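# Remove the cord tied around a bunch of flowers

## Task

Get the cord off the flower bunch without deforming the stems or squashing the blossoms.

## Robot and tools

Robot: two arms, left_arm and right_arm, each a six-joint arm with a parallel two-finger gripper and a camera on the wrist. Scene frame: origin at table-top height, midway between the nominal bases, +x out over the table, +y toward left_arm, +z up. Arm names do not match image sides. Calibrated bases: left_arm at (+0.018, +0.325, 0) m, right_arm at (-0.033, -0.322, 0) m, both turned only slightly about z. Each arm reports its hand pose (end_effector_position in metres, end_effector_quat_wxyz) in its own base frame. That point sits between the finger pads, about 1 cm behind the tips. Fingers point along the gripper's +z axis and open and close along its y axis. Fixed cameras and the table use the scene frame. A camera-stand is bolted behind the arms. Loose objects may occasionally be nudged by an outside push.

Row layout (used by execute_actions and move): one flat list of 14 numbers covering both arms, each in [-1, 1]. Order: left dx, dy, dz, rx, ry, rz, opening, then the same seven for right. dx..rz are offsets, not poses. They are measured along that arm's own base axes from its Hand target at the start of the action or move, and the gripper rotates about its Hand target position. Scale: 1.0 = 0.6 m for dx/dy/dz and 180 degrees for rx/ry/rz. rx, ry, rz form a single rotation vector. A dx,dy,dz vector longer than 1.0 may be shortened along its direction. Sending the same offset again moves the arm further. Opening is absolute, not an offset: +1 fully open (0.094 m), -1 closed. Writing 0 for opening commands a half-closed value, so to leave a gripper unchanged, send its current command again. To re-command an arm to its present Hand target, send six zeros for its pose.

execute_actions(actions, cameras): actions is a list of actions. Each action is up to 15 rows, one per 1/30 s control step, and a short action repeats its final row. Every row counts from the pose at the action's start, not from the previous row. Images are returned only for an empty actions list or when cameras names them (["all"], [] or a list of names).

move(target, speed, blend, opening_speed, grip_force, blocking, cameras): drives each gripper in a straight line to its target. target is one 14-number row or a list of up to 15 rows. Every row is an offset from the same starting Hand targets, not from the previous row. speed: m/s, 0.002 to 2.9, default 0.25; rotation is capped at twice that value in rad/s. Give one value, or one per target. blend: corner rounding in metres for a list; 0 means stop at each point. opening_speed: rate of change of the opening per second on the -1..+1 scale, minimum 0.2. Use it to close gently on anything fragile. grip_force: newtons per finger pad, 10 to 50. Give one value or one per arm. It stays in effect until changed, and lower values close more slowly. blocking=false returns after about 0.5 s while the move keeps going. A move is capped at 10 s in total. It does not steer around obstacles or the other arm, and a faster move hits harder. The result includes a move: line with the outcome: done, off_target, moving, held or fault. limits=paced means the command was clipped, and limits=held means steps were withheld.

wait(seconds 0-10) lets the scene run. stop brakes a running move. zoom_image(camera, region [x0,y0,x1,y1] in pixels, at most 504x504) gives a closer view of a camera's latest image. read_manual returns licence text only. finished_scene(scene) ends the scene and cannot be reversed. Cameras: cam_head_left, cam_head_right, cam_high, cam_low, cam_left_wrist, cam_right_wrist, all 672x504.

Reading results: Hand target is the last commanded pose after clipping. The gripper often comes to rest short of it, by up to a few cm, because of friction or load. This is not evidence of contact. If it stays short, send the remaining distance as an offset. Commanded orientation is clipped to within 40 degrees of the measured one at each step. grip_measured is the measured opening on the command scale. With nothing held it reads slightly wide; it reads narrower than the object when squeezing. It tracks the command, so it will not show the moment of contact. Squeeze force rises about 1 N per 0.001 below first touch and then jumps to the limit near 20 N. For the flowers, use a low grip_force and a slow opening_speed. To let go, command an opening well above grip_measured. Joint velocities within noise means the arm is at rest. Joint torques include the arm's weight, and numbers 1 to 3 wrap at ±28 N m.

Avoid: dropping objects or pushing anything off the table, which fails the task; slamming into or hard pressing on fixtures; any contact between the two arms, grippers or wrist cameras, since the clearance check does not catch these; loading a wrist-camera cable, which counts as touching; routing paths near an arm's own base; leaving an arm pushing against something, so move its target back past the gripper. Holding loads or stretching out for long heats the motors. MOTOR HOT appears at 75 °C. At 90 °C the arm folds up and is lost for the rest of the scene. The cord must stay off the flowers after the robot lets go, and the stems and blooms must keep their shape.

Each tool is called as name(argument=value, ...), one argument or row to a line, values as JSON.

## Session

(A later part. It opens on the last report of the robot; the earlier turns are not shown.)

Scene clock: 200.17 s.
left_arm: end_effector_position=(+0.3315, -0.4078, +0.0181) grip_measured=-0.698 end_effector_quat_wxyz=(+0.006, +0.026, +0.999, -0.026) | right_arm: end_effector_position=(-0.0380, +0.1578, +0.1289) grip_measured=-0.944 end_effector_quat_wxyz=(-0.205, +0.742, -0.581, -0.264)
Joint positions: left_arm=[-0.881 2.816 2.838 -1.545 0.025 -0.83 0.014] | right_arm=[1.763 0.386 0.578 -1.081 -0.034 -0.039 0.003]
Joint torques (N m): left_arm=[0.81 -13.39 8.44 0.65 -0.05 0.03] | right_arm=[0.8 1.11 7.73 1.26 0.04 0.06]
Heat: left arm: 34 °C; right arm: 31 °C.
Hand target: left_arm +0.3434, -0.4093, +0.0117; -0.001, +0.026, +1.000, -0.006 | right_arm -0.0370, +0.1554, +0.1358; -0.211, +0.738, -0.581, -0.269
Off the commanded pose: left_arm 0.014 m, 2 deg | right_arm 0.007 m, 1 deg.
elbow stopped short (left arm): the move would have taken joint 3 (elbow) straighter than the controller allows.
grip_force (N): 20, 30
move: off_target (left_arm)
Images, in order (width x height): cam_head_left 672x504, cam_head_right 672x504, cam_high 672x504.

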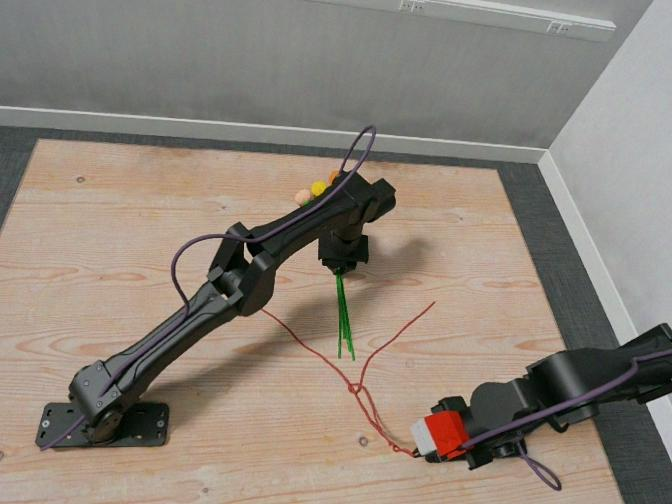

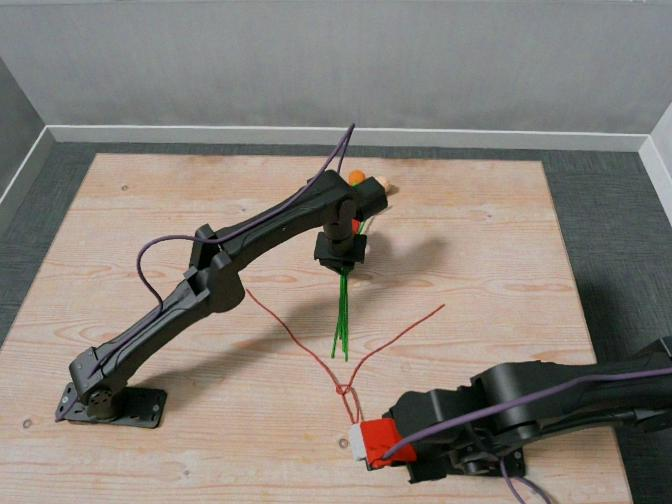

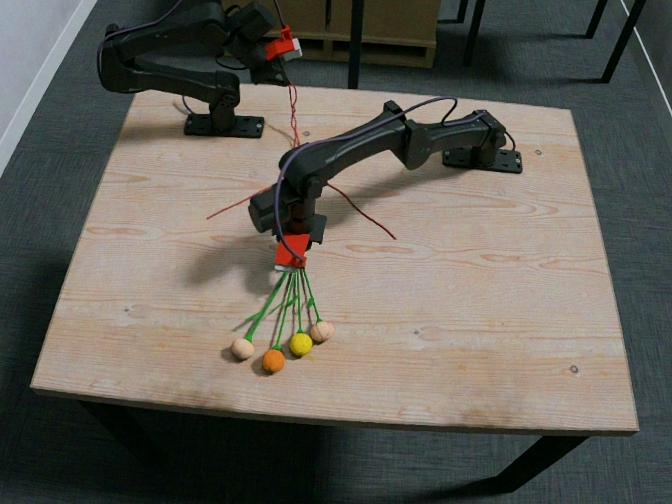

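move(
  target=[
    [0.0,0,0.0,0,0,0,-0.7,0.1,0.03,0.0,0,0,0,-1],
    [0,0,0.0,0,0,0,-0.7,0.15,0.03,-0.165,0,0,0,-1],
  ],
  cameras=["cam_right_wrist","cam_head_right"],
  speed=0.1,
)

Scene clock: 203.70 s.
left_arm: end_effector_position=(+0.3315, -0.4078, +0.0181) grip_measured=-0.698 end_effector_quat_wxyz=(+0.006, +0.026, +0.999, -0.026) | right_arm: end_effector_position=(+0.0589, +0.1710, +0.0387) grip_measured=-0.944 end_effector_quat_wxyz=(-0.211, +0.737, -0.590, -0.252)
Joint positions: left_arm=[-0.881 2.816 2.838 -1.545 0.025 -0.83 0.014] | right_arm=[0.636 0.792 0.312 -0.769 -0.598 -1.056 0.003]
Joint torques (N m): left_arm=[0.76 -13.55 8.55 0.6 -0.12 0.09] | right_arm=[-0.08 0.53 4.88 0.96 -0.7 -0.14]
Motor temperatures (°C): left_arm=[27 34 32 26 25 26 27] | right_arm=[24 29 31 29 27 24 28]
Heat: left arm: 34 °C; right arm: 31 °C.
Hand target: left_arm +0.3434, -0.4093, +0.0117; -0.001, +0.026, +1.000, -0.006 | right_arm +0.0531, +0.1734, +0.0369; -0.212, +0.738, -0.581, -0.269
Off the commanded pose: left_arm 0.014 m, 2 deg | right_arm 0.007 m, 2 deg.
elbow stopped short (left arm): the move would have taken joint 3 (elbow) straighter than the controller allows.
grip_force (N): 20, 30
move: off_target (left_arm)
camera_calibration:
cam_right_wrist: T_world_to_cam=[[0.975599, 0.219264, 0.0113599, -0.0960951], [0.215669, -0.94734, -0.236715, 0.198247], [-0.0411414, 0.233389, -0.971513, 0.0884286], [0, 0, 0, 1]] pos_world=[0.0546326, 0.18824, 0.133929]
Images, in order (width x height): cam_head_right 672x504, cam_right_wrist 672x504.

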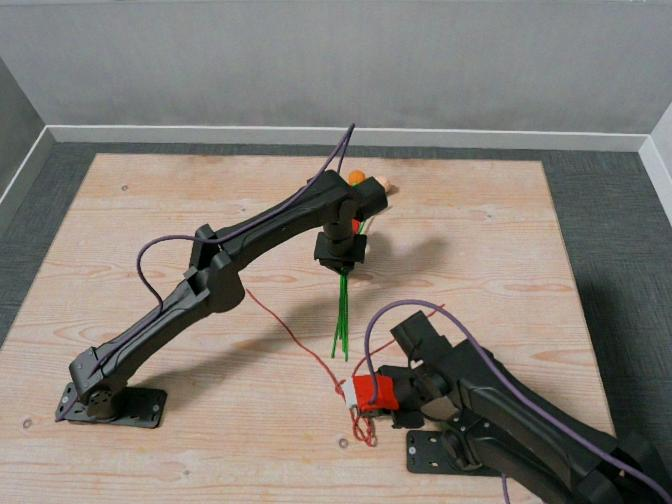

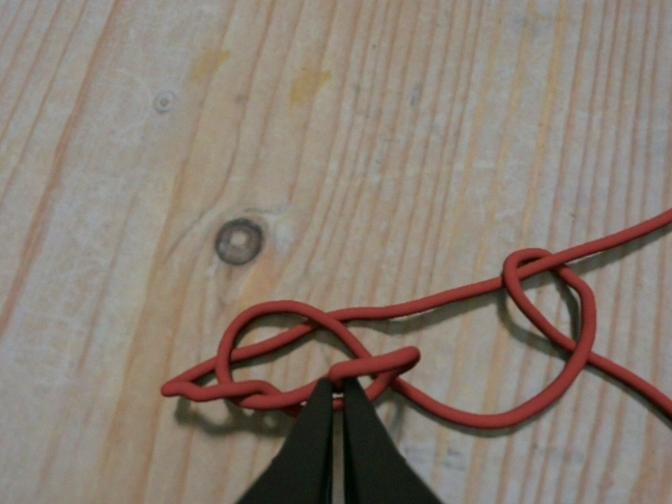

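move(
  target=[
    [0.0,0,0.0,0,0,0,-0.7,0.0,0.0,-0.03,0,0,0,-1],
    [0.0,0,0.0,0,0,0,-0.4,0.0,0.0,-0.03,0,0,0,-0.7],
    [0,0,0.15,0,0,0,-0.1,0.0,-0.0,0.1,0,0,0,-0.6],
  ],
  cameras=["all"],
  speed=0.08,
  opening_speed=0.4,
)

Scene clock: 210.57 s.
left_arm: end_effector_position=(+0.3366, -0.4088, +0.0715) grip_measured=-0.102 end_effector_quat_wxyz=(+0.037, +0.024, +0.997, -0.059) | right_arm: end_effector_position=(+0.0546, +0.1697, +0.0855) grip_measured=-0.602 end_effector_quat_wxyz=(-0.199, +0.738, -0.590, -0.258)
Joint positions: left_arm=[-0.876 2.711 2.839 -1.561 0.022 -0.829 0.042] | right_arm=[0.642 0.762 0.497 -1.008 -0.603 -1.058 0.019]
Joint torques (N m): left_arm=[0.57 -20.1 8.58 0.49 -0.08 0.03] | right_arm=[-0.24 -0.88 8.13 0.68 -0.65 -0.08]
Heat: left arm: 35 °C; right arm: 31 °C.
Hand target: left_arm +0.3434, -0.4094, +0.1018; -0.001, +0.026, +1.000, -0.006 | right_arm +0.0530, +0.1734, +0.0968; -0.211, +0.738, -0.581, -0.269
Off the commanded pose: left_arm 0.031 m, 7 deg | right_arm 0.012 m, 2 deg.
elbow stopped short (left arm): the move would have taken joint 3 (elbow) straighter than the controller allows.
grip_force (N): 20, 30
move: off_target (left_arm, right_arm); target 2's new opening was sent with left_arm's hand 0.014 m and 2 deg from that target; target 3's new opening was sent with left_arm's hand 0.031 m and 7 deg from that target
camera_calibration:
cam_left_wrist: T_world_to_cam=[[-0.0587033, -0.992035, 0.111451, -0.392182], [-0.928743, 0.0952104, 0.35829, 0.365062], [-0.366047, -0.0824766, -0.926934, 0.24327], [0, 0, 0, 1]] pos_world=[0.405075, -0.403752, 0.138406]
cam_right_wrist: T_world_to_cam=[[0.973683, 0.227606, -0.0116811, -0.0914748], [0.218842, -0.948041, -0.230926, 0.208447], [-0.0636342, 0.222292, -0.972901, 0.137255], [0, 0, 0, 1]] pos_world=[0.0521848, 0.187925, 0.180603]

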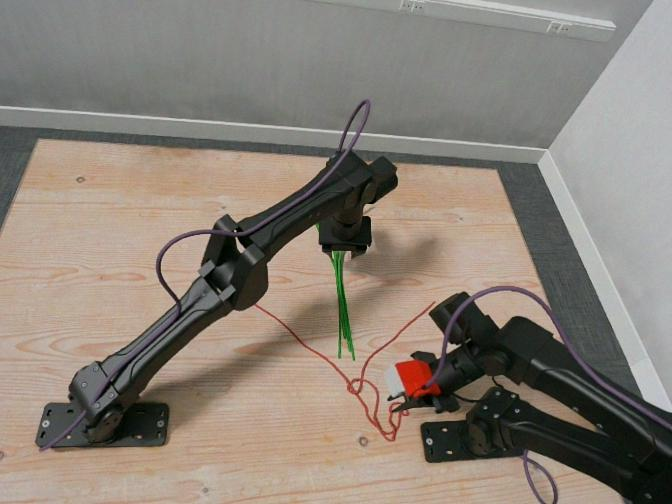

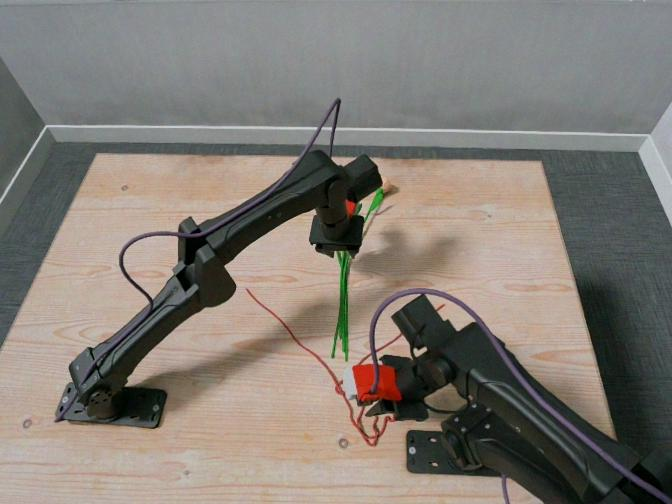

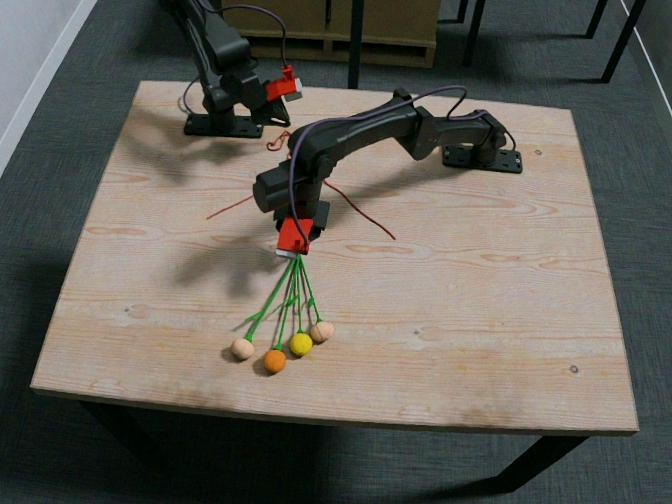

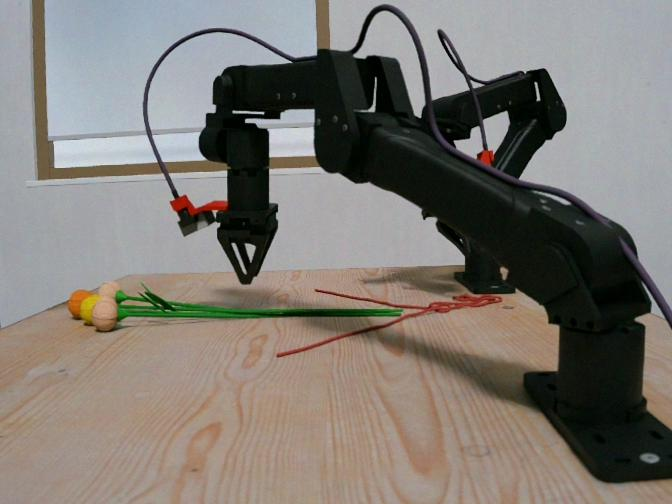

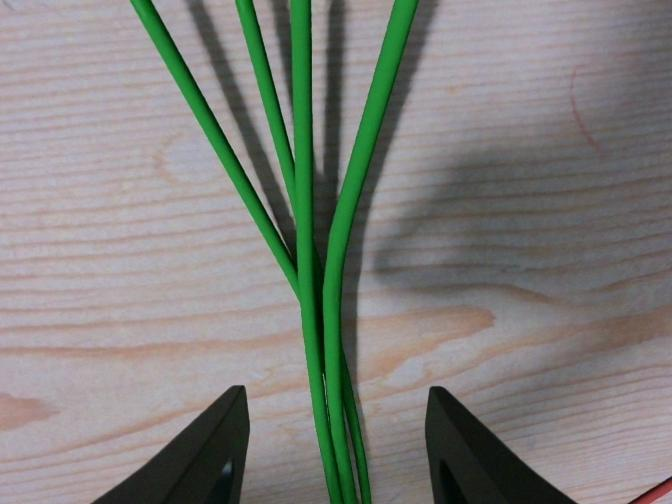

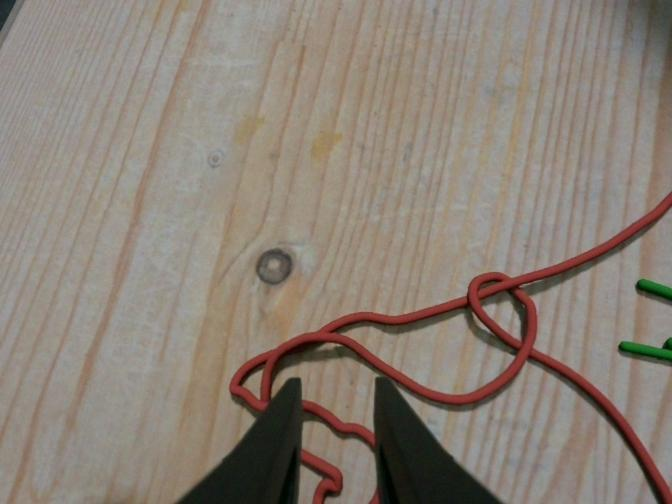

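finished_scene(
  scene=1,
)

The scene is finished: the task was done.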